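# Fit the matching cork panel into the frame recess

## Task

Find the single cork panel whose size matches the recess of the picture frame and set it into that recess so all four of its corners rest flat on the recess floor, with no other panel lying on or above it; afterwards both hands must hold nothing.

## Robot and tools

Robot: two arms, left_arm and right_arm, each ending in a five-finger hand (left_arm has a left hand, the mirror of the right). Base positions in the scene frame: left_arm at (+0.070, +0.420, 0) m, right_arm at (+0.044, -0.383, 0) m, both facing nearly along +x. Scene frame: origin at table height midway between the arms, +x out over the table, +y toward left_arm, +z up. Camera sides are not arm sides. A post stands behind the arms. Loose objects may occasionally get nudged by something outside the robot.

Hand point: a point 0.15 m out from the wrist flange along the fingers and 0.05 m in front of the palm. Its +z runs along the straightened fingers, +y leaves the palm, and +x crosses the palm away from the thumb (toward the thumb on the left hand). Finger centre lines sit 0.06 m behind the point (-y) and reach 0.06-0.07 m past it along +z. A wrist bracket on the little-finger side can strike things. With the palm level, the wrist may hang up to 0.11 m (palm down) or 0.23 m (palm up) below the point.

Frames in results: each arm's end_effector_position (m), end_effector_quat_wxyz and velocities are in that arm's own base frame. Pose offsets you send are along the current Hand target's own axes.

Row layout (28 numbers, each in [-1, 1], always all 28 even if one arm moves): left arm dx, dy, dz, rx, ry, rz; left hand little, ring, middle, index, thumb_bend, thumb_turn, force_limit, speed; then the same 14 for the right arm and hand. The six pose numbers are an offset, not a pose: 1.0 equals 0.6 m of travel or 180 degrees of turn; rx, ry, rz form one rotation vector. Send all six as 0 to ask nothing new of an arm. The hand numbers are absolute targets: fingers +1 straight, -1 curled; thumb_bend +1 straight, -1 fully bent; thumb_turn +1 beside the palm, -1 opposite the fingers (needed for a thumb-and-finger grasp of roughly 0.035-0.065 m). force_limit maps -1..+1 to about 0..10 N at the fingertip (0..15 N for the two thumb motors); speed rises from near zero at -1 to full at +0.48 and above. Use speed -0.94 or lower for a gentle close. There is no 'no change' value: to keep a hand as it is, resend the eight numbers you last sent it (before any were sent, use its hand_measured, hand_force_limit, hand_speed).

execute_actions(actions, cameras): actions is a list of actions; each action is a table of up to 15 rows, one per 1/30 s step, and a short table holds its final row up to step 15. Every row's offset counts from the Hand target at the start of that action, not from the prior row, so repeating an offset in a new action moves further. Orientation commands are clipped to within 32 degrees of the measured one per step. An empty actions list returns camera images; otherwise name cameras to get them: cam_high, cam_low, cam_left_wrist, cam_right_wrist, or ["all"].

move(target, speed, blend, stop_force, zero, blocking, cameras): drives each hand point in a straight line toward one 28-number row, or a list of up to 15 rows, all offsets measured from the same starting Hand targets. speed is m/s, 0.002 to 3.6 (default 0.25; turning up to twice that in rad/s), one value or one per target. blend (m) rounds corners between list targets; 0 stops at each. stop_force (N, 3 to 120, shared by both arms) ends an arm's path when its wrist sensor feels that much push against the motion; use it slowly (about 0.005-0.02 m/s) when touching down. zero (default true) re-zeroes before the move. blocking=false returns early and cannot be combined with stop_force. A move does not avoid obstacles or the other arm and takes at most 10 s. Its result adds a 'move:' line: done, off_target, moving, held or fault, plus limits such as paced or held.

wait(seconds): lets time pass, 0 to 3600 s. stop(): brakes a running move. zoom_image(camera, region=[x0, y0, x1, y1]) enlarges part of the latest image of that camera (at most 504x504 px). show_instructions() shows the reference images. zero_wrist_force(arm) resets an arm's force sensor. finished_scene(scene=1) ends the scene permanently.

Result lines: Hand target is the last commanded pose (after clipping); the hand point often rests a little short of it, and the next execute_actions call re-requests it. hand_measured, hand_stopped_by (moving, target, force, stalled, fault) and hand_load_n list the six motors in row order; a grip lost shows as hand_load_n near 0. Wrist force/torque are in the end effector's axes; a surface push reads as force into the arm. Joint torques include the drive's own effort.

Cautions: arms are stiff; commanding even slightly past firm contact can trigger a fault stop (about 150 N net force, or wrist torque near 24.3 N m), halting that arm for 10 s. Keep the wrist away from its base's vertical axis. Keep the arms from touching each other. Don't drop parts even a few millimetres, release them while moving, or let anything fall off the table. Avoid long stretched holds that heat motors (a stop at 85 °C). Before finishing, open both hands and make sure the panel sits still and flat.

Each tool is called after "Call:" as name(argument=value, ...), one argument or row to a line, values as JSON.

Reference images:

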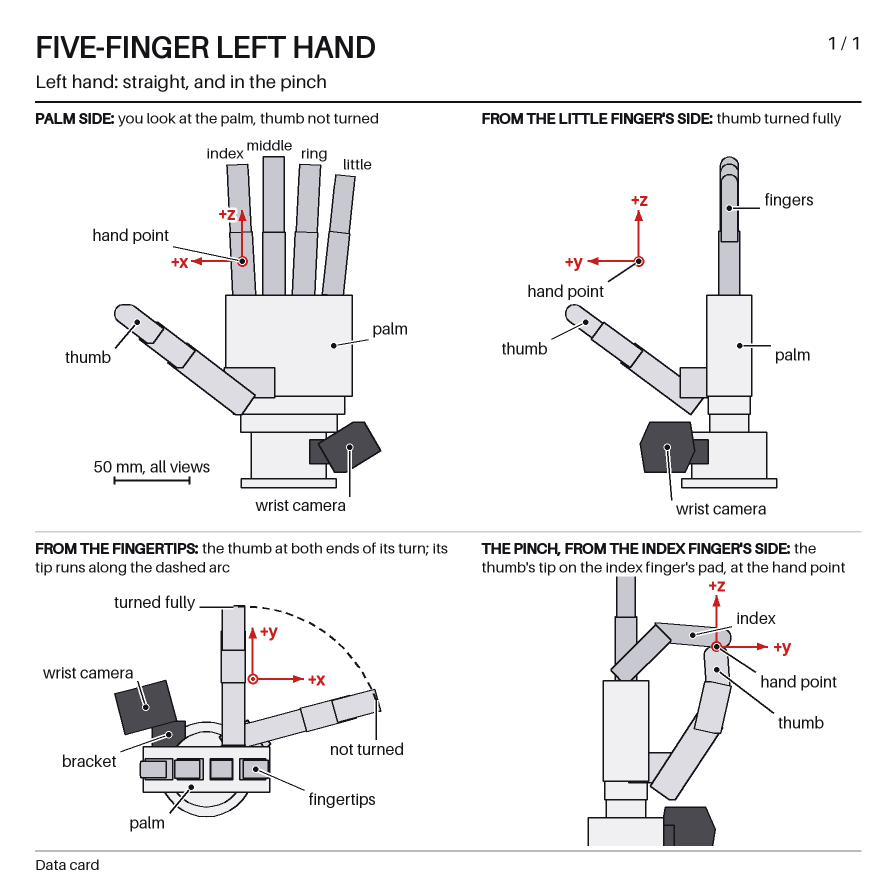

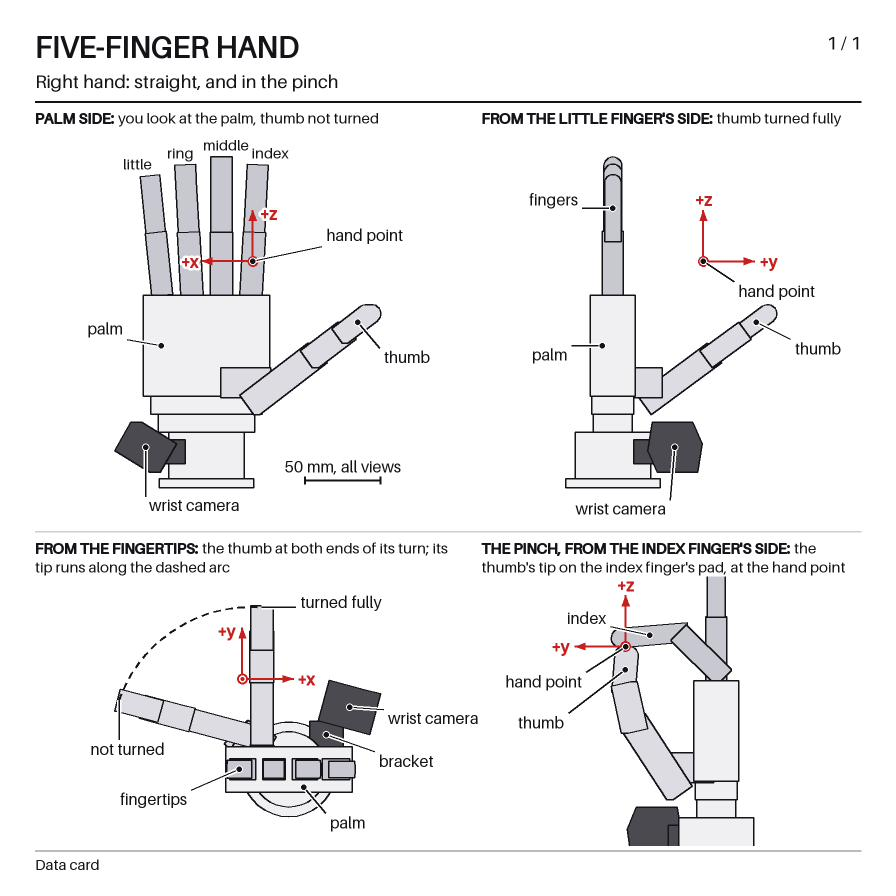

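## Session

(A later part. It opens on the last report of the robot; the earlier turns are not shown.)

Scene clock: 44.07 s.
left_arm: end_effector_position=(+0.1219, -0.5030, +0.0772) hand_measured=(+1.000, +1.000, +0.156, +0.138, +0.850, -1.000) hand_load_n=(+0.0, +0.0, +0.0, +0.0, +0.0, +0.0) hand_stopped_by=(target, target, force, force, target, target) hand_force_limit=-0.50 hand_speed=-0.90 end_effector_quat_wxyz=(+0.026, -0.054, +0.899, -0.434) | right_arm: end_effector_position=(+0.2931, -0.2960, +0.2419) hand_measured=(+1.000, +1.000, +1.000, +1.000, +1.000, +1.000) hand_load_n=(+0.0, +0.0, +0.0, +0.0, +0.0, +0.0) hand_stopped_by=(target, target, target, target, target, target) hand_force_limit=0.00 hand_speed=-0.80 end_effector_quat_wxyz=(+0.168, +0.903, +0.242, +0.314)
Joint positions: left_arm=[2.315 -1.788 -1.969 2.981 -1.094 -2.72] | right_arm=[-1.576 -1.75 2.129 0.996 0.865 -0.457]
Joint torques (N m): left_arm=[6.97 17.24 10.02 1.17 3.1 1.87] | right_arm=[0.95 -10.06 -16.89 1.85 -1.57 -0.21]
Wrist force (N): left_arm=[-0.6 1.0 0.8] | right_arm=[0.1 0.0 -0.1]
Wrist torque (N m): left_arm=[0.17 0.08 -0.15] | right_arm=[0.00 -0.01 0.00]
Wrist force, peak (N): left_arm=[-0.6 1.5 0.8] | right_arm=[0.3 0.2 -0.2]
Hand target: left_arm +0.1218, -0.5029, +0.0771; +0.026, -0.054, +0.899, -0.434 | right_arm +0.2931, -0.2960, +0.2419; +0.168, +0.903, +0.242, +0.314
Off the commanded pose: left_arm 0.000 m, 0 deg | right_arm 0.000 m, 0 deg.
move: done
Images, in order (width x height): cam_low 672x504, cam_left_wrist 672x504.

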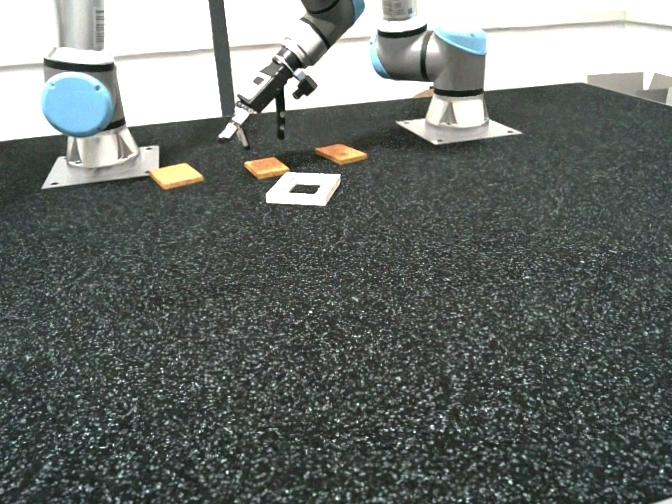

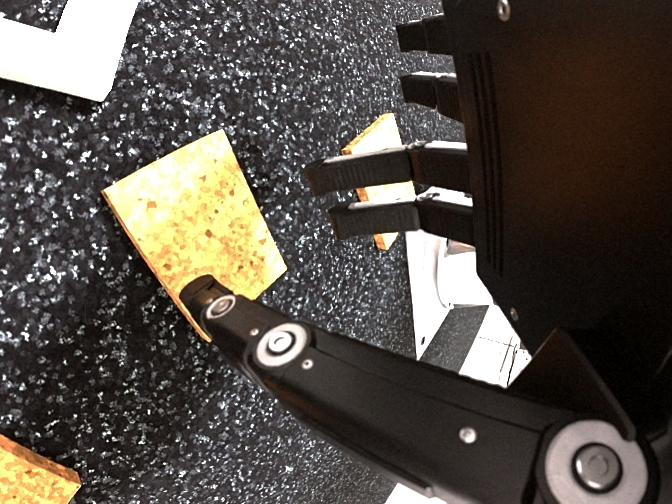

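Call:
move(
  target=[
    [0,0,0,0,0,0,1,1,0.35,0.35,1,-1,-0.4,0,0,0,0,0,0,0,1,1,1,1,1,1,0,-0.8],
    [-0.0008,0.0673,0.0487,0,0,0,1,1,0.35,0.35,1,-1,-0.4,0,0,0,0,0,0,0,1,1,1,1,1,1,0,-0.8],
  ],
  speed=0.06,
  cameras=["cam_left_wrist"],
)

Scene clock: 46.87 s.
left_arm: end_effector_position=(+0.1220, -0.5006, +0.0272) hand_measured=(+1.000, +1.000, +0.350, +0.350, +1.000, -1.000) hand_load_n=(+0.0, +0.0, +0.0, +0.0, +0.0, +0.0) hand_stopped_by=(target, target, target, target, target, target) hand_force_limit=-0.40 hand_speed=0.00 end_effector_quat_wxyz=(+0.025, -0.054, +0.899, -0.434) | right_arm: end_effector_position=(+0.2931, -0.2960, +0.2419) hand_measured=(+1.000, +1.000, +1.000, +1.000, +1.000, +1.000) hand_load_n=(+0.0, +0.0, +0.0, +0.0, +0.0, +0.0) hand_stopped_by=(target, target, target, target, target, target) hand_force_limit=0.00 hand_speed=-0.80 end_effector_quat_wxyz=(+0.168, +0.903, +0.242, +0.314)
Joint positions: left_arm=[2.32 -1.866 -2.028 3.116 -1.091 -2.716] | right_arm=[-1.576 -1.75 2.129 0.996 0.865 -0.457]
Joint torques (N m): left_arm=[1.59 40.05 21.5 -2.57 2.62 0.29] | right_arm=[1.53 -9.32 -17.1 1.81 -1.52 -0.23]
Wrist force (N): left_arm=[-0.3 1.0 0.5] | right_arm=[0.1 0.0 0.0]
Wrist torque (N m): left_arm=[0.13 0.04 -0.12] | right_arm=[-0.01 -0.02 0.00]
Wrist force, peak (N): left_arm=[-0.4 1.8 1.0] | right_arm=[0.1 0.1 -0.4]
Hand target: left_arm +0.1220, -0.5007, +0.0273; +0.026, -0.054, +0.899, -0.434 | right_arm +0.2931, -0.2960, +0.2419; +0.168, +0.903, +0.242, +0.314
Off the commanded pose: left_arm 0.000 m, 0 deg | right_arm 0.000 m, 0 deg.
move: done

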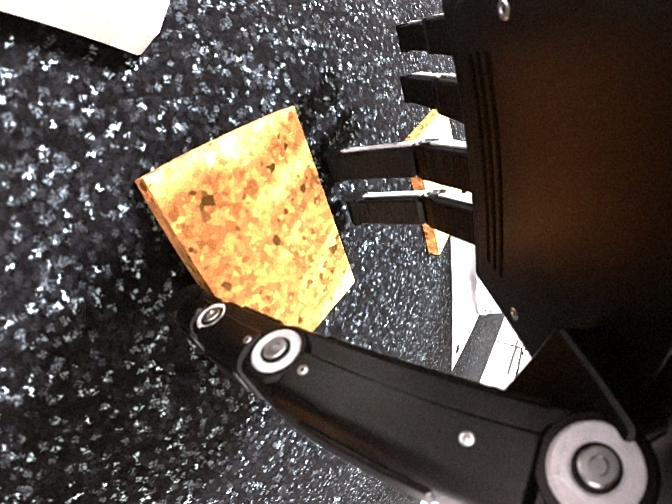

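Call:
move(
  target=[0,0,0,0,0,0,1,1,0.25,0.25,0.85,-1,-0.4,-0.8,0,0,0,0,0,0,1,1,1,1,1,1,0,-0.8],
)

Call:
move(
  target=[0,0.0104,0.0083,0,0,0,1,1,0.25,0.25,0.85,-1,-0.4,-0.8,0,0,0,0,0,0,1,1,1,1,1,1,0,-0.8],
  speed=0.004,
  stop_force=3,
  cameras=["cam_left_wrist"],
)

Scene clock: 47.80 s.
left_arm: end_effector_position=(+0.1220, -0.5007, +0.0273) hand_measured=(+1.000, +1.000, +0.250, +0.250, +0.850, -1.000) hand_load_n=(+0.0, +0.0, +0.0, +0.0, +0.0, +0.0) hand_stopped_by=(target, target, target, target, target, target) hand_force_limit=-0.40 hand_speed=-0.80 end_effector_quat_wxyz=(+0.025, -0.054, +0.899, -0.434) | right_arm: end_effector_position=(+0.2931, -0.2960, +0.2419) hand_measured=(+1.000, +1.000, +1.000, +1.000, +1.000, +1.000) hand_load_n=(+0.0, +0.0, +0.5, +0.0, +0.0, +0.0) hand_stopped_by=(target, target, target, target, target, target) hand_force_limit=0.00 hand_speed=-0.80 end_effector_quat_wxyz=(+0.168, +0.903, +0.242, +0.314)
Joint positions: left_arm=[2.32 -1.866 -2.028 3.116 -1.091 -2.716] | right_arm=[-1.576 -1.75 2.129 0.996 0.865 -0.457]
Joint torques (N m): left_arm=[-9.25 40.4 22.15 0.27 -0.21 -1.44] | right_arm=[0.99 -9.78 -16.21 1.88 -1.5 -0.11]
Wrist force (N): left_arm=[0.0 1.0 0.4] | right_arm=[0.3 0.1 -0.1]
Wrist torque (N m): left_arm=[0.15 0.00 -0.10] | right_arm=[0.01 -0.05 0.02]
Wrist force, peak (N): left_arm=[-0.2 1.2 1.0] | right_arm=[0.3 0.1 -0.1]
Hand target: left_arm +0.1220, -0.5007, +0.0273; +0.026, -0.054, +0.899, -0.434 | right_arm +0.2931, -0.2960, +0.2419; +0.168, +0.903, +0.242, +0.314
Off the commanded pose: left_arm 0.000 m, 0 deg | right_arm 0.000 m, 0 deg.
move: done

Scene clock: 49.13 s.
left_arm: end_effector_position=(+0.1220, -0.5007, +0.0263) hand_measured=(+1.000, +1.000, +0.250, +0.250, +0.850, -1.000) hand_load_n=(+0.0, +0.0, +0.0, +0.0, +1.5, +0.0) hand_stopped_by=(target, target, target, target, target, target) hand_force_limit=-0.40 hand_speed=-0.80 end_effector_quat_wxyz=(+0.026, -0.054, +0.899, -0.434) | right_arm: end_effector_position=(+0.2931, -0.2960, +0.2419) hand_measured=(+1.000, +1.000, +1.000, +1.000, +1.000, +1.000) hand_load_n=(+0.0, +0.0, +0.0, +0.0, +0.0, +0.0) hand_stopped_by=(target, target, target, target, target, target) hand_force_limit=0.00 hand_speed=-0.80 end_effector_quat_wxyz=(+0.168, +0.903, +0.242, +0.314)
Joint positions: left_arm=[2.32 -1.868 -2.029 3.119 -1.091 -2.716] | right_arm=[-1.576 -1.75 2.129 0.996 0.865 -0.457]
Joint torques (N m): left_arm=[-8.18 39.16 21.32 -2.21 -1.32 -1.46] | right_arm=[1.06 -9.95 -16.9 1.84 -1.57 -0.07]
Wrist force (N): left_arm=[-0.3 -0.4 -2.2] | right_arm=[0.2 0.2 -0.3]
Wrist torque (N m): left_arm=[0.08 -0.05 -0.08] | right_arm=[0.04 -0.02 0.01]
Wrist force, peak (N): left_arm=[0.1 -5.4 -5.4] | right_arm=[0.3 -0.2 -0.3]
Hand target: left_arm +0.1221, -0.5007, +0.0263; +0.026, -0.054, +0.899, -0.434 (not the last commanded pose) | right_arm +0.2931, -0.2960, +0.2419; +0.168, +0.903, +0.242, +0.314
Off the commanded pose: left_arm 0.007 m, 0 deg | right_arm 0.000 m, 0 deg.
move: contact (left_arm)

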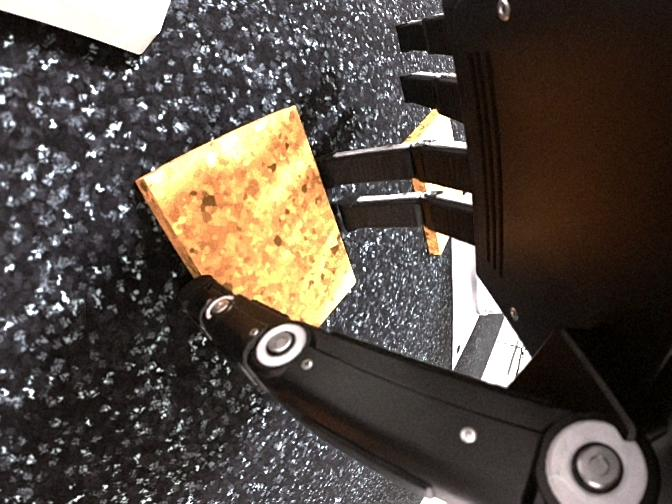

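Call:
move(
  target=[
    [0,-0.0391,-0.0311,0,0,0,1,1,1,1,1,-1,-0.4,0,0,0,0,0,0,0,1,1,1,1,1,1,0,-0.8],
    [-0.1761,-0.1559,0.1145,0,0,0,1,1,1,1,1,-1,-0.4,0,0,0,0,0,0,0,1,1,1,1,1,1,0,-0.8],
  ],
  speed=0.15,
  cameras=["cam_left_wrist","cam_high"],
)

Scene clock: 51.83 s.
left_arm: end_effector_position=(+0.2402, -0.5993, +0.0567) hand_measured=(+1.000, +1.000, +1.000, +1.000, +1.000, -1.000) hand_load_n=(-0.5, +0.0, +0.0, +0.0, +0.0, +0.0) hand_stopped_by=(target, target, target, target, target, target) hand_force_limit=-0.40 hand_speed=0.00 end_effector_quat_wxyz=(+0.025, -0.054, +0.899, -0.434) | right_arm: end_effector_position=(+0.2931, -0.2960, +0.2419) hand_measured=(+1.000, +1.000, +1.000, +1.000, +1.000, +1.000) hand_load_n=(+0.0, +0.0, +0.0, +0.0, +0.0, +0.0) hand_stopped_by=(target, target, target, target, target, target) hand_force_limit=0.00 hand_speed=-0.80 end_effector_quat_wxyz=(+0.168, +0.903, +0.242, +0.314)
Joint positions: left_arm=[2.36 -2.114 -1.554 2.875 -1.063 -2.684] | right_arm=[-1.576 -1.75 2.129 0.996 0.865 -0.457]
Joint torques (N m): left_arm=[-10.03 45.69 23.87 0.67 -1.24 -1.12] | right_arm=[1.5 -10.15 -16.86 1.84 -1.55 -0.11]
Wrist force (N): left_arm=[-0.1 0.4 0.6] | right_arm=[0.2 0.1 0.0]
Wrist torque (N m): left_arm=[0.06 0.03 -0.09] | right_arm=[0.00 -0.02 0.01]
Wrist force, peak (N): left_arm=[-0.3 -0.5 -2.6] | right_arm=[0.3 0.2 -0.2]
Hand target: left_arm +0.2403, -0.5993, +0.0567; +0.026, -0.054, +0.899, -0.434 | right_arm +0.2931, -0.2960, +0.2419; +0.168, +0.903, +0.242, +0.314
Off the commanded pose: left_arm 0.000 m, 0 deg | right_arm 0.000 m, 0 deg.
move: done
Images, in order (width x height): cam_high 672x504, cam_left_wrist 672x504.

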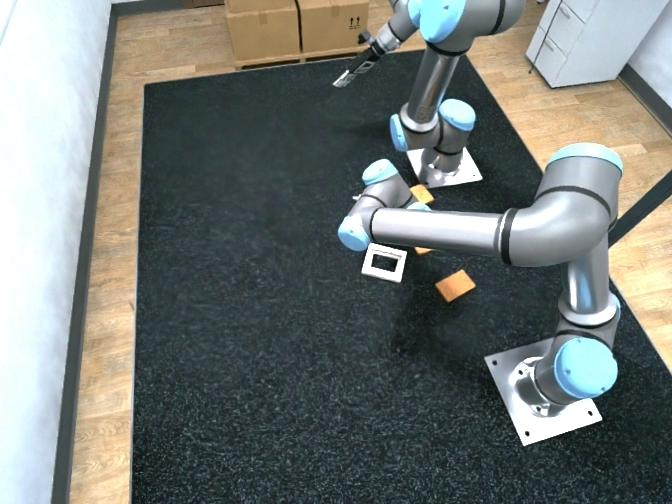

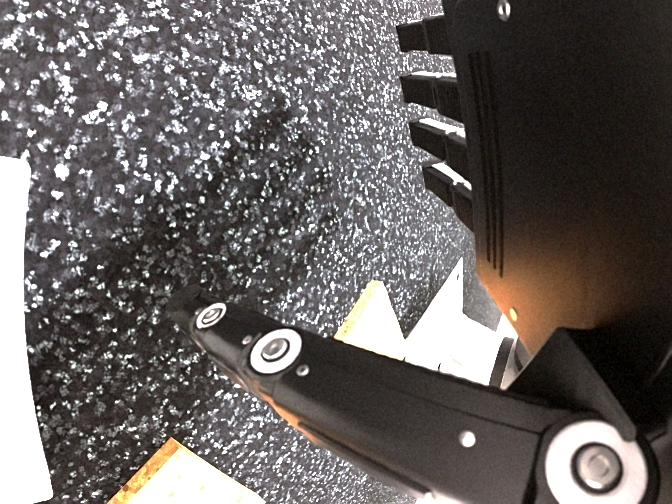

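Call:
move(
  target=[0,0.0304,0.0242,0,0,0,1,1,1,1,1,-1,-0.4,0,0,0,0,0,0,0,1,1,1,1,1,1,0,-0.8],
  speed=0.08,
)

Call:
move(
  target=[0,0.0326,0.0259,0,0,0,1,1,1,1,1,-1,-0.4,0,0,0,0,0,0,0,1,1,1,1,1,1,0,-0.8],
  speed=0.008,
  stop_force=3,
  cameras=["cam_left_wrist"],
)

Scene clock: 52.57 s.
left_arm: end_effector_position=(+0.2402, -0.5993, +0.0333) hand_measured=(+1.000, +1.000, +1.000, +1.000, +1.000, -1.000) hand_load_n=(+0.0, +0.0, +0.0, +0.0, +0.0, +0.0) hand_stopped_by=(target, target, target, target, target, target) hand_force_limit=-0.40 hand_speed=0.00 end_effector_quat_wxyz=(+0.025, -0.054, +0.899, -0.434) | right_arm: end_effector_position=(+0.2931, -0.2960, +0.2419) hand_measured=(+1.000, +1.000, +1.000, +1.000, +1.000, +1.000) hand_load_n=(+0.0, +0.0, +0.0, +0.0, +0.0, +0.0) hand_stopped_by=(target, target, target, target, target, target) hand_force_limit=0.00 hand_speed=-0.80 end_effector_quat_wxyz=(+0.168, +0.903, +0.242, +0.314)
Joint positions: left_arm=[2.36 -2.143 -1.575 2.925 -1.063 -2.684] | right_arm=[-1.576 -1.75 2.129 0.996 0.865 -0.457]
Joint torques (N m): left_arm=[-9.38 54.2 24.03 -2.83 -2.23 -1.68] | right_arm=[1.62 -9.3 -16.39 1.9 -1.55 -0.12]
Wrist force (N): left_arm=[0.0 0.7 0.3] | right_arm=[0.1 0.1 -0.2]
Wrist torque (N m): left_arm=[0.12 -0.01 -0.09] | right_arm=[0.02 -0.01 0.01]
Wrist force, peak (N): left_arm=[-0.2 1.3 1.1] | right_arm=[0.2 -0.1 -0.4]
Hand target: left_arm +0.2403, -0.5994, +0.0334; +0.026, -0.054, +0.899, -0.434 | right_arm +0.2931, -0.2960, +0.2419; +0.168, +0.903, +0.242, +0.314
Off the commanded pose: left_arm 0.000 m, 0 deg | right_arm 0.000 m, 0 deg.
move: done

Scene clock: 55.37 s.
left_arm: end_effector_position=(+0.2403, -0.5994, +0.0195) hand_measured=(+1.000, +1.000, +1.000, +1.000, +1.000, -1.000) hand_load_n=(+0.0, +0.0, +0.0, +0.0, +0.0, +0.0) hand_stopped_by=(target, target, target, target, target, target) hand_force_limit=-0.40 hand_speed=0.00 end_effector_quat_wxyz=(+0.026, -0.054, +0.899, -0.434) | right_arm: end_effector_position=(+0.2931, -0.2960, +0.2419) hand_measured=(+1.000, +1.000, +1.000, +1.000, +1.000, +1.000) hand_load_n=(+0.0, +0.0, +0.0, +0.0, +0.0, +0.0) hand_stopped_by=(target, target, target, target, target, target) hand_force_limit=0.00 hand_speed=-0.80 end_effector_quat_wxyz=(+0.168, +0.903, +0.242, +0.314)
Joint positions: left_arm=[2.36 -2.161 -1.587 2.955 -1.063 -2.684] | right_arm=[-1.576 -1.75 2.129 0.996 0.865 -0.457]
Joint torques (N m): left_arm=[-7.04 52.39 23.69 -2.51 -2.14 -0.51] | right_arm=[0.95 -9.83 -16.58 1.81 -1.6 -0.16]
Wrist force (N): left_arm=[0.3 -2.0 -1.3] | right_arm=[0.1 0.2 -0.1]
Wrist torque (N m): left_arm=[-0.13 -0.06 -0.04] | right_arm=[0.04 -0.01 0.01]
Wrist force, peak (N): left_arm=[0.7 -7.3 -5.0] | right_arm=[0.3 0.2 -0.2]
Hand target: left_arm +0.2403, -0.5994, +0.0195; +0.026, -0.054, +0.899, -0.434 (not the last commanded pose) | right_arm +0.2931, -0.2960, +0.2419; +0.168, +0.903, +0.242, +0.314
Off the commanded pose: left_arm 0.011 m, 0 deg | right_arm 0.000 m, 0 deg.
move: contact (left_arm)

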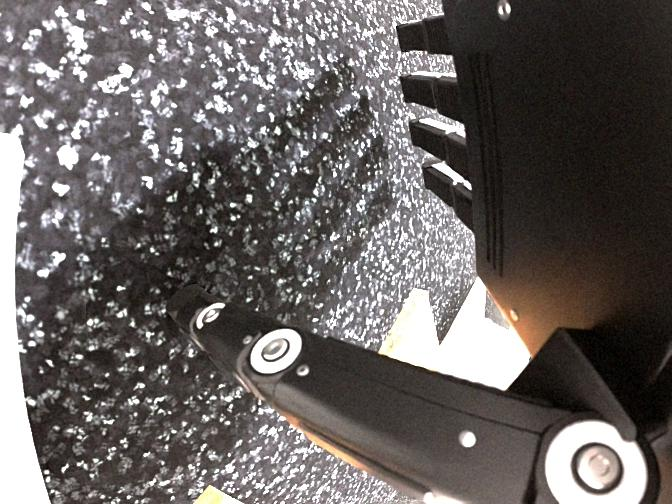

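Call:
move(
  target=[
    [0,-0.0391,-0.0311,0,0,0,1,1,1,1,1,-1,-0.4,0,0,0,0,0,0,0,1,1,1,1,1,1,0,-0.8],
    [0.1686,0.1182,-0.2302,0,0,0,1,1,1,1,1,-1,-0.4,0,0,0,0,0,0,0,1,1,1,1,1,1,0,-0.8],
    [0.1686,0.1443,-0.2094,0,0,0,1,1,1,1,1,-1,-0.4,0,0,0,0,0,0,0,1,1,1,1,1,1,0,-0.8],
  ],
  speed=[0.1,0.2,0.05],
  cameras=["cam_left_wrist"],
)

Call:
move(
  target=[0,0.0261,0.0207,0,0,0,1,1,1,1,1,-1,-0.4,0,0,0,0,0,0,0,1,1,1,1,1,1,0,-0.8],
  speed=0.008,
  stop_force=3,
  cameras=["cam_left_wrist","cam_low"],
)

Scene clock: 58.80 s.
left_arm: end_effector_position=(+0.1217, -0.4602, +0.0299) hand_measured=(+1.000, +1.000, +1.000, +1.000, +1.000, -1.000) hand_load_n=(+0.0, +0.0, +0.0, -0.5, +0.0, +0.0) hand_stopped_by=(target, target, target, target, target, target) hand_force_limit=-0.40 hand_speed=0.00 end_effector_quat_wxyz=(+0.025, -0.054, +0.899, -0.434) | right_arm: end_effector_position=(+0.2931, -0.2960, +0.2419) hand_measured=(+1.000, +1.000, +1.000, +1.000, +1.000, +1.000) hand_load_n=(+0.0, +0.0, +0.0, +0.0, +0.0, +0.0) hand_stopped_by=(target, target, target, target, target, target) hand_force_limit=0.00 hand_speed=-0.80 end_effector_quat_wxyz=(+0.168, +0.903, +0.242, +0.314)
Joint positions: left_arm=[2.41 -1.792 -2.13 3.109 -1.028 -2.643] | right_arm=[-1.576 -1.75 2.129 0.996 0.865 -0.457]
Joint torques (N m): left_arm=[-8.48 35.72 21.68 -2.76 -2.12 -1.75] | right_arm=[1.77 -9.88 -16.39 1.68 -1.57 -0.16]
Wrist force (N): left_arm=[-0.3 0.6 0.4] | right_arm=[0.1 0.1 0.0]
Wrist torque (N m): left_arm=[0.13 0.03 -0.04] | right_arm=[0.01 -0.02 0.01]
Wrist force, peak (N): left_arm=[0.2 -2.2 -1.4] | right_arm=[0.2 0.0 -0.4]
Hand target: left_arm +0.1217, -0.4602, +0.0300; +0.026, -0.054, +0.899, -0.434 | right_arm +0.2931, -0.2960, +0.2419; +0.168, +0.903, +0.242, +0.314
Off the commanded pose: left_arm 0.000 m, 0 deg | right_arm 0.000 m, 0 deg.
move: done

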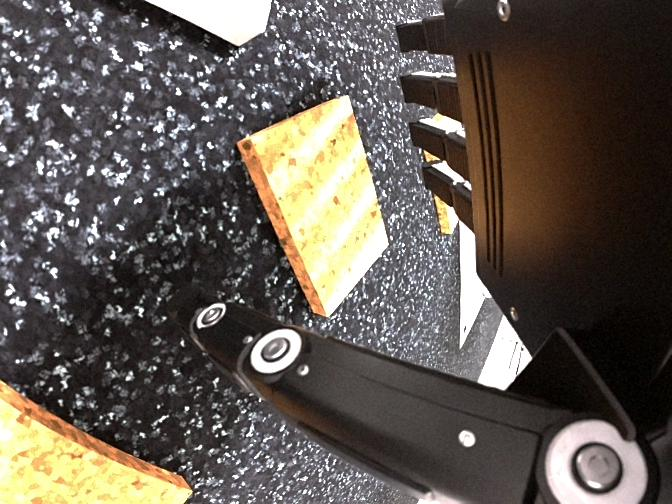

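Scene clock: 61.23 s.
left_arm: end_effector_position=(+0.1217, -0.4602, +0.0189) hand_measured=(+1.000, +1.000, +1.000, +1.000, +1.000, -1.000) hand_load_n=(+0.0, +0.0, +0.0, +0.0, +0.0, +0.0) hand_stopped_by=(target, target, target, target, target, target) hand_force_limit=-0.40 hand_speed=0.00 end_effector_quat_wxyz=(+0.026, -0.054, +0.899, -0.434) | right_arm: end_effector_position=(+0.2931, -0.2960, +0.2419) hand_measured=(+1.000, +1.000, +1.000, +1.000, +1.000, +1.000) hand_load_n=(+0.0, +0.0, +0.0, +0.0, +0.0, +0.0) hand_stopped_by=(target, target, target, target, target, target) hand_force_limit=0.00 hand_speed=-0.80 end_effector_quat_wxyz=(+0.168, +0.903, +0.242, +0.314)
Joint positions: left_arm=[2.41 -1.814 -2.141 3.141 -1.028 -2.643] | right_arm=[-1.576 -1.75 2.129 0.996 0.865 -0.457]
Joint torques (N m): left_arm=[-4.89 35.17 19.67 -2.8 -1.47 0.26] | right_arm=[1.43 -9.99 -16.41 1.78 -1.59 -0.21]
Wrist force (N): left_arm=[0.4 -2.6 -1.9] | right_arm=[0.1 -0.1 -0.2]
Wrist torque (N m): left_arm=[-0.09 -0.07 0.03] | right_arm=[-0.01 -0.01 0.00]
Wrist force, peak (N): left_arm=[1.2 -9.3 -6.7] | right_arm=[0.4 0.0 -0.2]
Hand target: left_arm +0.1217, -0.4602, +0.0189; +0.026, -0.054, +0.899, -0.434 (not the last commanded pose) | right_arm +0.2931, -0.2960, +0.2419; +0.168, +0.903, +0.242, +0.314
Off the commanded pose: left_arm 0.009 m, 0 deg | right_arm 0.000 m, 0 deg.
move: contact (left_arm)
Images, in order (width x height): cam_low 672x504, cam_left_wrist 672x504.

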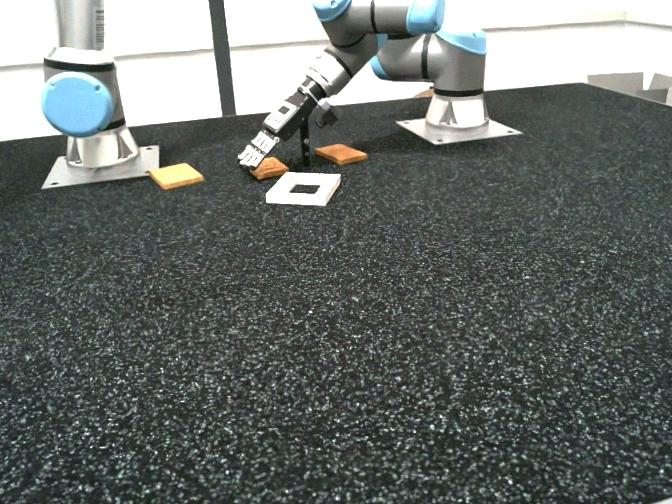

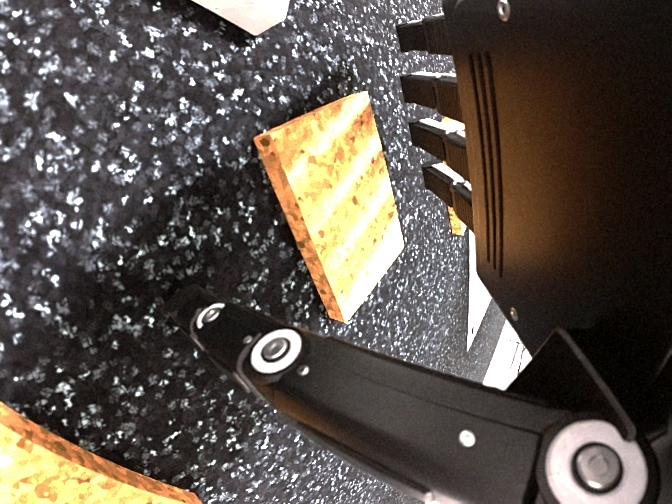

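Call:
zoom_image(
  camera="cam_left_wrist",
  region=[150, 80, 450, 380],
)

Scaled by 1.680 from the camera's image (finer frame: 960x720).

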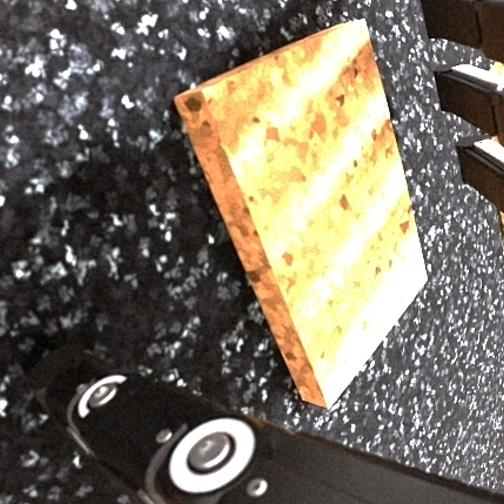

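Call:
move(
  target=[
    [0,-0.0339,-0.027,0,0,0,1,1,0.6,0.6,0.95,-1,-0.4,0,0,0,0,0,0,0,1,1,1,1,1,1,0,-0.8],
    [0.0184,-0.0716,0.0204,0,0,0,1,1,0.6,0.6,0.95,-1,-0.4,0,0,0,0,0,0,0,1,1,1,1,1,1,0,-0.8],
  ],
  speed=0.1,
  cameras=["cam_left_wrist"],
)

Call:
zoom_image(
  camera="cam_left_wrist",
  region=[100, 80, 440, 400],
)

Scene clock: 65.40 s.
left_arm: end_effector_position=(+0.1151, -0.4975, +0.0448) hand_measured=(+1.000, +1.000, +0.600, +0.600, +0.950, -1.000) hand_load_n=(+0.0, +0.0, +0.0, +0.0, +0.0, +0.0) hand_stopped_by=(target, target, target, target, target, target) hand_force_limit=-0.40 hand_speed=0.00 end_effector_quat_wxyz=(+0.026, -0.054, +0.899, -0.434) | right_arm: end_effector_position=(+0.2931, -0.2960, +0.2419) hand_measured=(+1.000, +1.000, +1.000, +1.000, +1.000, +1.000) hand_load_n=(+0.0, +0.0, +0.0, +0.0, +0.0, +0.0) hand_stopped_by=(target, target, target, target, target, target) hand_force_limit=0.00 hand_speed=-0.80 end_effector_quat_wxyz=(+0.168, +0.903, +0.242, +0.314)
Joint positions: left_arm=[2.311 -1.823 -2.027 3.076 -1.097 -2.723] | right_arm=[-1.576 -1.75 2.129 0.996 0.865 -0.457]
Joint torques (N m): left_arm=[-0.06 37.41 13.85 -2.53 2.95 1.23] | right_arm=[1.47 -10.04 -16.41 1.73 -1.68 -0.13]
Wrist force (N): left_arm=[-0.5 0.9 0.4] | right_arm=[0.2 0.0 -0.3]
Wrist torque (N m): left_arm=[0.16 0.06 -0.13] | right_arm=[0.00 -0.03 0.01]
Wrist force, peak (N): left_arm=[0.6 -2.5 -2.1] | right_arm=[0.4 0.1 -0.2]
Hand target: left_arm +0.1151, -0.4976, +0.0449; +0.026, -0.054, +0.899, -0.434 | right_arm +0.2931, -0.2960, +0.2419; +0.168, +0.903, +0.242, +0.314
Off the commanded pose: left_arm 0.000 m, 0 deg | right_arm 0.000 m, 0 deg.
move: done

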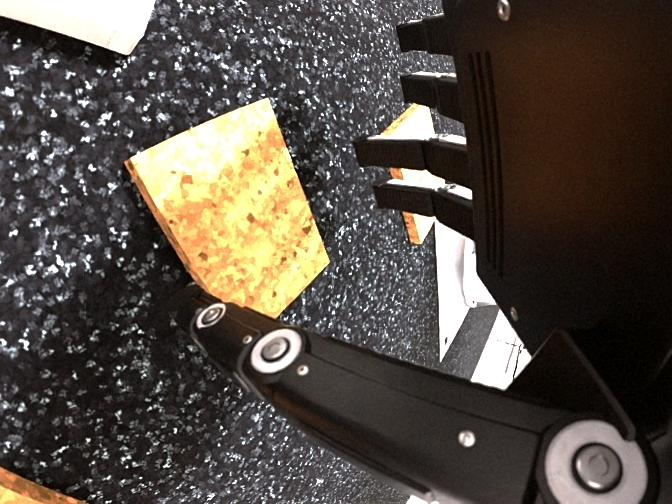

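Scaled by 1.482 from the camera's image (finer frame: 960x720).

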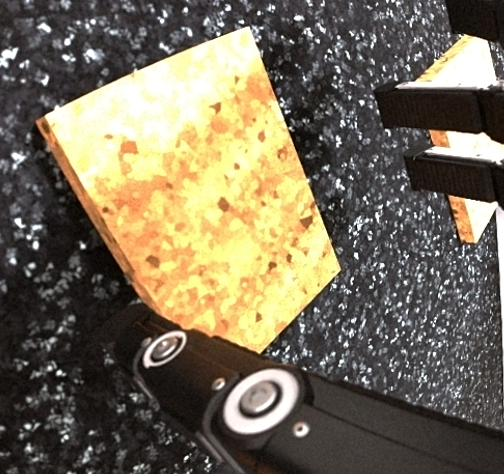

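Call:
move(
  target=[0,0.0143,0.0114,0,0,0,1,1,0.6,0.6,0.95,-1,-0.4,0,0,0,0,0,0,0,1,1,1,1,1,1,0,-0.8],
  speed=0.05,
  cameras=["cam_left_wrist"],
)

Call:
move(
  target=[0,0.0196,0.0156,0,0,0,1,1,0.6,0.6,0.95,-1,-0.4,0,0,0,0,0,0,0,1,1,1,1,1,1,0,-0.8],
  speed=0.008,
  stop_force=3,
  cameras=["cam_left_wrist"],
)

Scene clock: 66.07 s.
left_arm: end_effector_position=(+0.1151, -0.4975, +0.0338) hand_measured=(+1.000, +1.000, +0.600, +0.600, +0.950, -1.000) hand_load_n=(+0.0, +0.0, +0.0, +0.0, +0.0, +0.0) hand_stopped_by=(target, target, target, target, target, target) hand_force_limit=-0.40 hand_speed=0.00 end_effector_quat_wxyz=(+0.025, -0.054, +0.899, -0.434) end_effector_velocity=(+0.000, +0.000, +0.002) end_effector_angular_velocity=(+0.000, +0.001, +0.000) | right_arm: end_effector_position=(+0.2931, -0.2960, +0.2419) hand_measured=(+1.000, +1.000, +1.000, +1.000, +1.000, +1.000) hand_load_n=(+0.0, +0.0, +0.0, +0.0, +0.0, +0.0) hand_stopped_by=(target, target, target, target, target, target) hand_force_limit=0.00 hand_speed=-0.80 end_effector_quat_wxyz=(+0.168, +0.903, +0.242, +0.314)
Joint positions: left_arm=[2.311 -1.842 -2.038 3.106 -1.097 -2.723] | right_arm=[-1.576 -1.75 2.129 0.996 0.865 -0.457]
Joint velocities: left_arm=[0 0.002 0.002 -0.005 0 0] | right_arm=[within noise]
Joint torques (N m): left_arm=[-8.69 39.76 22.49 -2.45 2.51 -1.3] | right_arm=[1.88 -10.25 -16.1 1.57 -1.72 -0.17]
Wrist force (N): left_arm=[-0.1 1.1 0.8] | right_arm=[0.0 -0.1 -0.1]
Wrist torque (N m): left_arm=[0.15 0.02 -0.11] | right_arm=[-0.01 -0.01 0.00]
Wrist force, peak (N): left_arm=[0.0 1.5 0.9] | right_arm=[0.4 0.2 -0.1]
Hand target: left_arm +0.1151, -0.4976, +0.0339; +0.026, -0.054, +0.899, -0.434 | right_arm +0.2931, -0.2960, +0.2419; +0.168, +0.903, +0.242, +0.314
Off the commanded pose: left_arm 0.000 m, 0 deg | right_arm 0.000 m, 0 deg.
move: done

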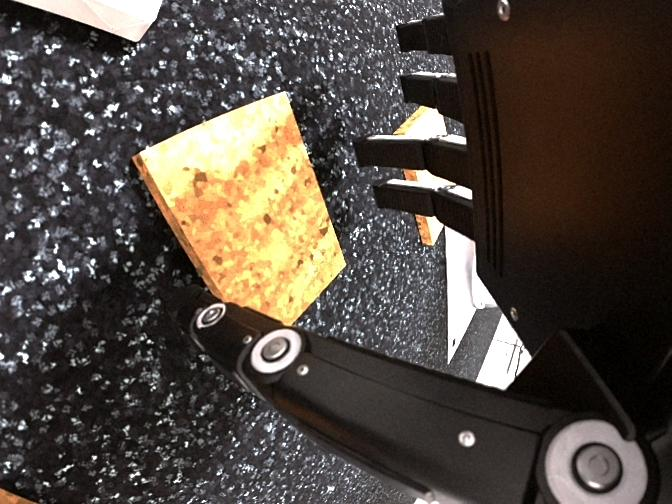

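Scene clock: 68.70 s.
left_arm: end_effector_position=(+0.1151, -0.4976, +0.0212) hand_measured=(+1.000, +1.000, +0.600, +0.600, +0.950, -1.000) hand_load_n=(+0.0, +0.0, +0.0, +0.0, +0.0, +0.0) hand_stopped_by=(target, target, target, target, target, target) hand_force_limit=-0.40 hand_speed=0.00 end_effector_quat_wxyz=(+0.026, -0.054, +0.899, -0.434) | right_arm: end_effector_position=(+0.2931, -0.2960, +0.2419) hand_measured=(+1.000, +1.000, +1.000, +1.000, +1.000, +1.000) hand_load_n=(+0.0, +0.0, +0.0, +0.0, +0.0, -0.5) hand_stopped_by=(target, target, target, target, target, target) hand_force_limit=0.00 hand_speed=-0.80 end_effector_quat_wxyz=(+0.168, +0.903, +0.242, +0.314)
Joint positions: left_arm=[2.311 -1.865 -2.05 3.141 -1.097 -2.723] | right_arm=[-1.576 -1.75 2.129 0.996 0.865 -0.457]
Joint torques (N m): left_arm=[-9.23 37.94 20.98 -2.47 -1.4 -1.51] | right_arm=[1.87 -10.01 -16.51 1.79 -1.78 -0.07]
Wrist force (N): left_arm=[-0.3 -0.9 -1.9] | right_arm=[0.1 0.1 -0.1]
Wrist torque (N m): left_arm=[0.20 -0.10 -0.06] | right_arm=[0.02 -0.02 0.01]
Wrist force, peak (N): left_arm=[0.5 -7.0 -8.9] | right_arm=[0.3 0.1 -0.3]
Hand target: left_arm +0.1151, -0.4976, +0.0212; +0.026, -0.054, +0.899, -0.434 (not the last commanded pose) | right_arm +0.2931, -0.2960, +0.2419; +0.168, +0.903, +0.242, +0.314
Off the commanded pose: left_arm 0.002 m, 0 deg | right_arm 0.000 m, 0 deg.
move: contact (left_arm)

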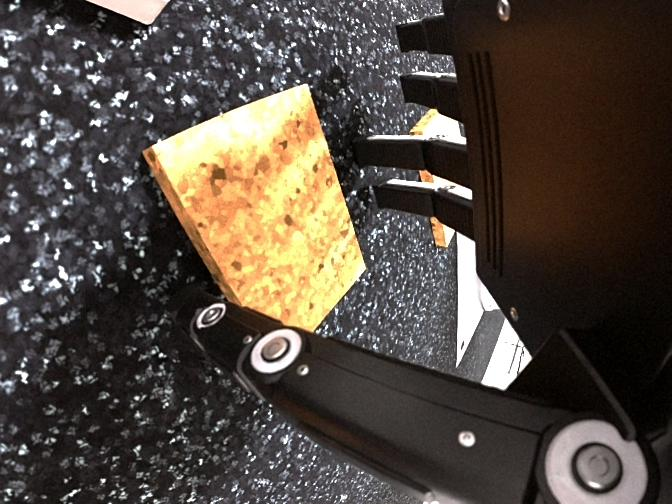

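Call:
move(
  target=[0,0.0013,0.00104,0,0,0,1,1,0.6,0.6,0.95,-1,-0.4,0,0,0,0,0,0,0,1,1,1,1,1,1,0,-0.8],
  speed=0.01,
)

Scene clock: 69.50 s.
left_arm: end_effector_position=(+0.1151, -0.4977, +0.0202) hand_measured=(+1.000, +1.000, +0.600, +0.600, +0.950, -1.000) hand_load_n=(+0.0, +0.0, +0.0, +0.0, +0.0, +0.0) hand_stopped_by=(target, target, target, target, target, target) hand_force_limit=-0.40 hand_speed=0.00 end_effector_quat_wxyz=(+0.026, -0.054, +0.899, -0.434) | right_arm: end_effector_position=(+0.2931, -0.2960, +0.2419) hand_measured=(+1.000, +1.000, +1.000, +1.000, +1.000, +1.000) hand_load_n=(+0.0, +0.0, +0.0, +0.0, +0.0, +0.0) hand_stopped_by=(target, target, target, target, target, target) hand_force_limit=0.00 hand_speed=-0.80 end_effector_quat_wxyz=(+0.168, +0.903, +0.242, +0.314)
Joint positions: left_arm=[2.311 -1.867 -2.051 3.144 -1.097 -2.723] | right_arm=[-1.576 -1.75 2.129 0.996 0.865 -0.457]
Joint torques (N m): left_arm=[-9.37 12.1 4.3 -2.43 -1.52 -1.6] | right_arm=[1.9 -10.11 -16.15 1.66 -1.69 -0.12]
Wrist force (N): left_arm=[-1.1 -9.1 -12.1] | right_arm=[0.0 0.1 -0.1]
Wrist torque (N m): left_arm=[0.31 -0.28 0.10] | right_arm=[0.01 0.00 0.00]
Wrist force, peak (N): left_arm=[1.9 -11.3 -14.5] | right_arm=[0.1 0.2 -0.2]
Hand target: left_arm +0.1151, -0.4976, +0.0202; +0.026, -0.054, +0.899, -0.434 | right_arm +0.2931, -0.2960, +0.2419; +0.168, +0.903, +0.242, +0.314
Off the commanded pose: left_arm 0.000 m, 0 deg | right_arm 0.000 m, 0 deg.
move: done

Call:
execute_actions(
  actions=[],
)

Call:
zoom_image(
  camera="cam_low",
  region=[205, 105, 305, 195],
)

Call:
zoom_image(
  camera="cam_left_wrist",
  region=[130, 70, 430, 370],
)

Call:
zoom_image(
  camera="cam_high",
  region=[370, 200, 470, 290],
)

Scene clock: 70.17 s.
left_arm: end_effector_position=(+0.1151, -0.4976, +0.0202) hand_measured=(+1.000, +1.000, +0.600, +0.600, +0.950, -1.000) hand_load_n=(+0.0, -0.5, +0.0, +0.0, +0.0, +0.0) hand_stopped_by=(target, target, target, target, target, target) hand_force_limit=-0.40 hand_speed=0.00 end_effector_quat_wxyz=(+0.026, -0.054, +0.899, -0.434) | right_arm: end_effector_position=(+0.2931, -0.2960, +0.2419) hand_measured=(+1.000, +1.000, +1.000, +1.000, +1.000, +1.000) hand_load_n=(+0.0, +0.0, +0.0, +0.0, +0.0, +0.0) hand_stopped_by=(target, target, target, target, target, target) hand_force_limit=0.00 hand_speed=-0.80 end_effector_quat_wxyz=(+0.168, +0.903, +0.242, +0.314)
Joint positions: left_arm=[2.311 -1.867 -2.051 3.144 -1.097 -2.723] | right_arm=[-1.576 -1.75 2.129 0.996 0.865 -0.457]
Joint velocities: within noise
Joint torques (N m): left_arm=[-8.87 11.44 3.76 -3.01 -1.83 -1.63] | right_arm=[1.71 -10.29 -16.42 1.64 -1.73 -0.1]
Motor temperatures (°C): left_arm=[23 25 30 36 35 24] | right_arm=[31 32 23 26 37 27]
Wrist force (N): left_arm=[-1.7 -9.5 -12.5] | right_arm=[0.1 0.0 -0.1]
Wrist torque (N m): left_arm=[0.33 -0.25 0.09] | right_arm=[0.01 -0.01 0.00]
Wrist force, peak (N): left_arm=[-1.4 -9.7 -12.6] | right_arm=[0.2 -0.1 -0.3]
Hand target: left_arm +0.1151, -0.4976, +0.0202; +0.026, -0.054, +0.899, -0.434 | right_arm +0.2931, -0.2960, +0.2419; +0.168, +0.903, +0.242, +0.314
Off the commanded pose: left_arm 0.000 m, 0 deg | right_arm 0.000 m, 0 deg.

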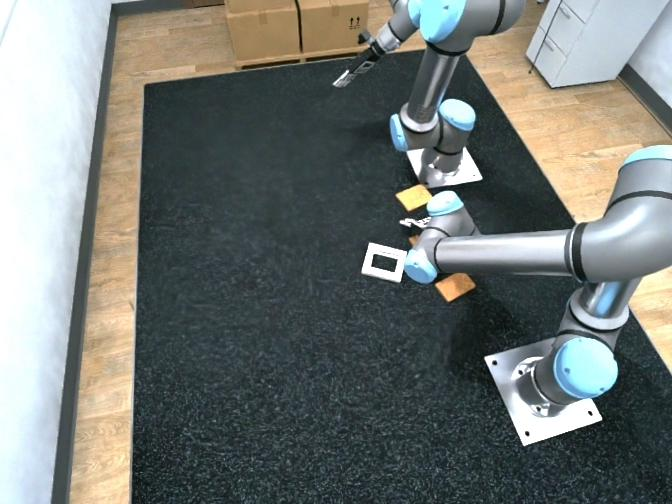

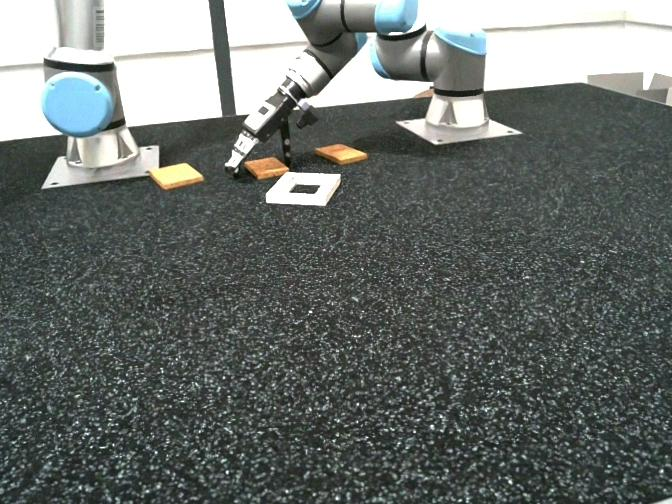

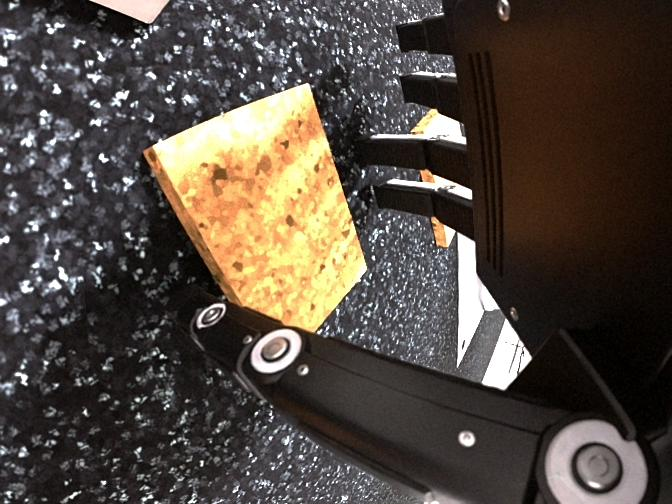

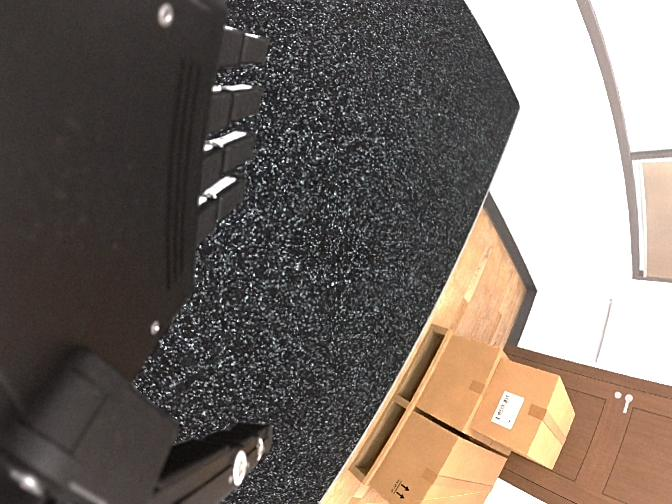

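Scaled by 5.040 from the camera's image (finer frame: 960x720).

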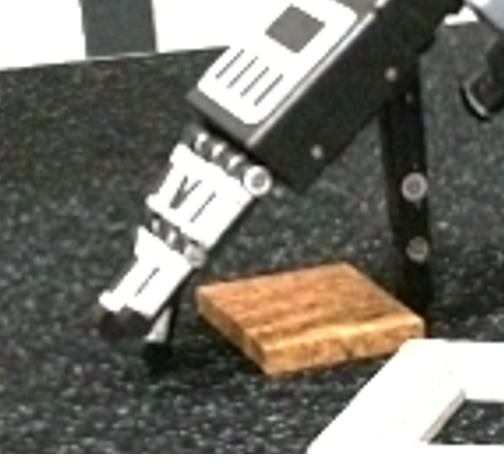

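Scaled by 1.680 from the camera's image (finer frame: 960x720).

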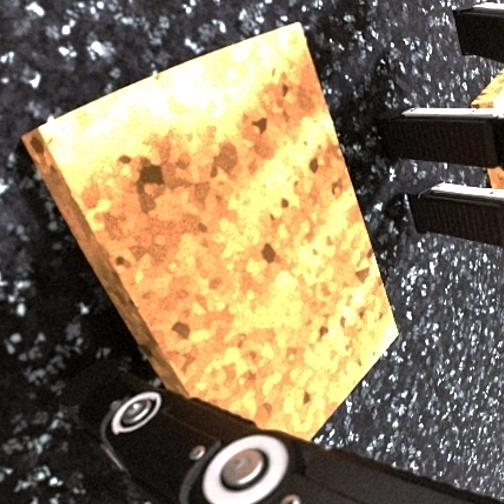

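Scaled by 5.040 from the camera's image (finer frame: 960x720).

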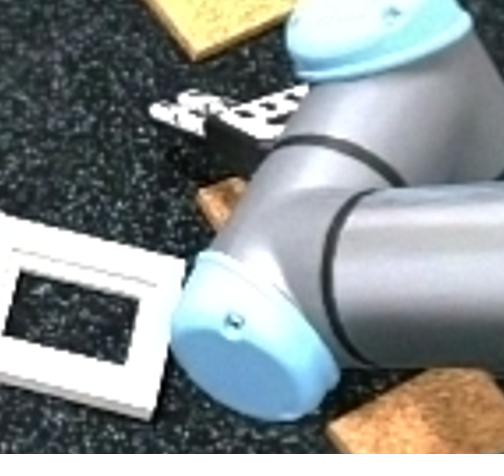

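Call:
move(
  target=[0.0018,-0.0348,-0.0232,0.0206,-0.0405,0.0693,1,1,0.5,0.5,1,-1,-0.4,0,0,0,0,0,0,0,1,1,1,1,1,1,0,-0.8],
  speed=0.06,
  cameras=["cam_left_wrist","cam_low"],
)

Scene clock: 74.10 s.
left_arm: end_effector_position=(+0.1143, -0.4998, +0.0453) hand_measured=(+1.000, +1.000, +0.526, +0.500, +1.000, -1.000) hand_load_n=(+0.0, +0.0, +0.0, +0.0, +0.0, +0.0) hand_stopped_by=(target, target, force, target, target, target) hand_force_limit=-0.40 hand_speed=0.00 end_effector_quat_wxyz=(+0.131, +0.018, +0.882, -0.453) | right_arm: end_effector_position=(+0.2931, -0.2960, +0.2419) hand_measured=(+1.000, +1.000, +1.000, +1.000, +1.000, +1.000) hand_load_n=(+0.0, +0.0, +0.0, +0.0, +0.0, +0.0) hand_stopped_by=(target, target, target, target, target, target) hand_force_limit=0.00 hand_speed=-0.80 end_effector_quat_wxyz=(+0.168, +0.903, +0.242, +0.314)
Joint positions: left_arm=[2.212 -1.756 -2.109 3.243 -1.258 -2.622] | right_arm=[-1.576 -1.75 2.129 0.996 0.865 -0.457]
Joint torques (N m): left_arm=[6.71 15.26 20.3 -1.92 2.66 -1.79] | right_arm=[2.18 -10.43 -16.48 1.57 -1.75 -0.07]
Wrist force (N): left_arm=[0.2 1.0 1.1] | right_arm=[0.1 0.0 -0.2]
Wrist torque (N m): left_arm=[0.14 -0.03 -0.06] | right_arm=[0.01 -0.01 0.00]
Wrist force, peak (N): left_arm=[0.6 -17.5 -4.3] | right_arm=[0.3 0.0 -0.3]
Hand target: left_arm +0.1143, -0.4998, +0.0452; +0.131, +0.018, +0.882, -0.453 | right_arm +0.2931, -0.2960, +0.2419; +0.168, +0.903, +0.242, +0.314
Off the commanded pose: left_arm 0.000 m, 0 deg | right_arm 0.000 m, 0 deg.
move: done
Images, in order (width x height): cam_low 672x504, cam_left_wrist 672x504.

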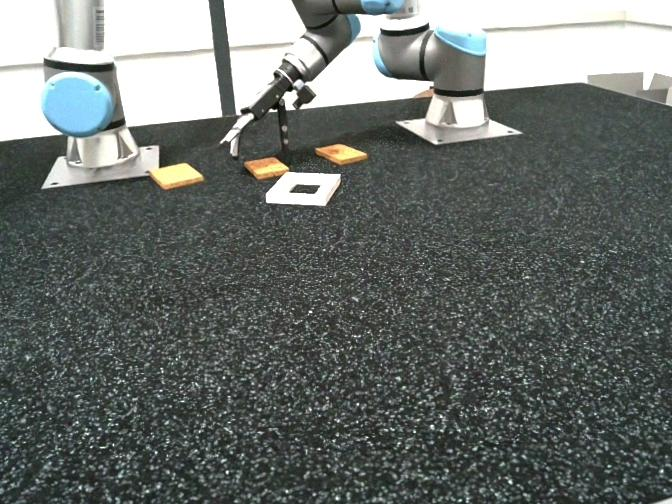

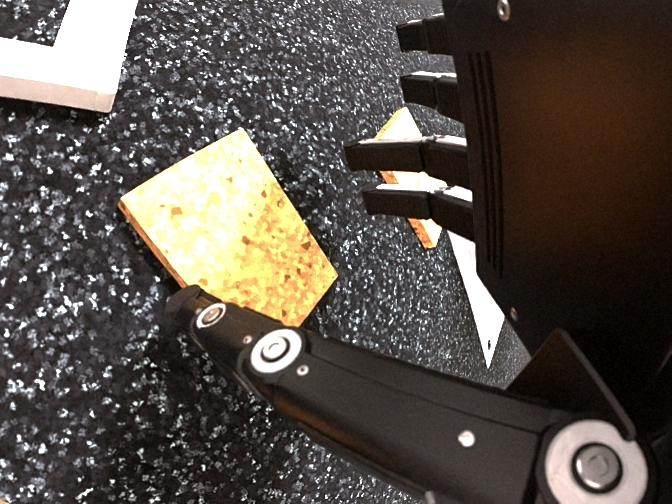

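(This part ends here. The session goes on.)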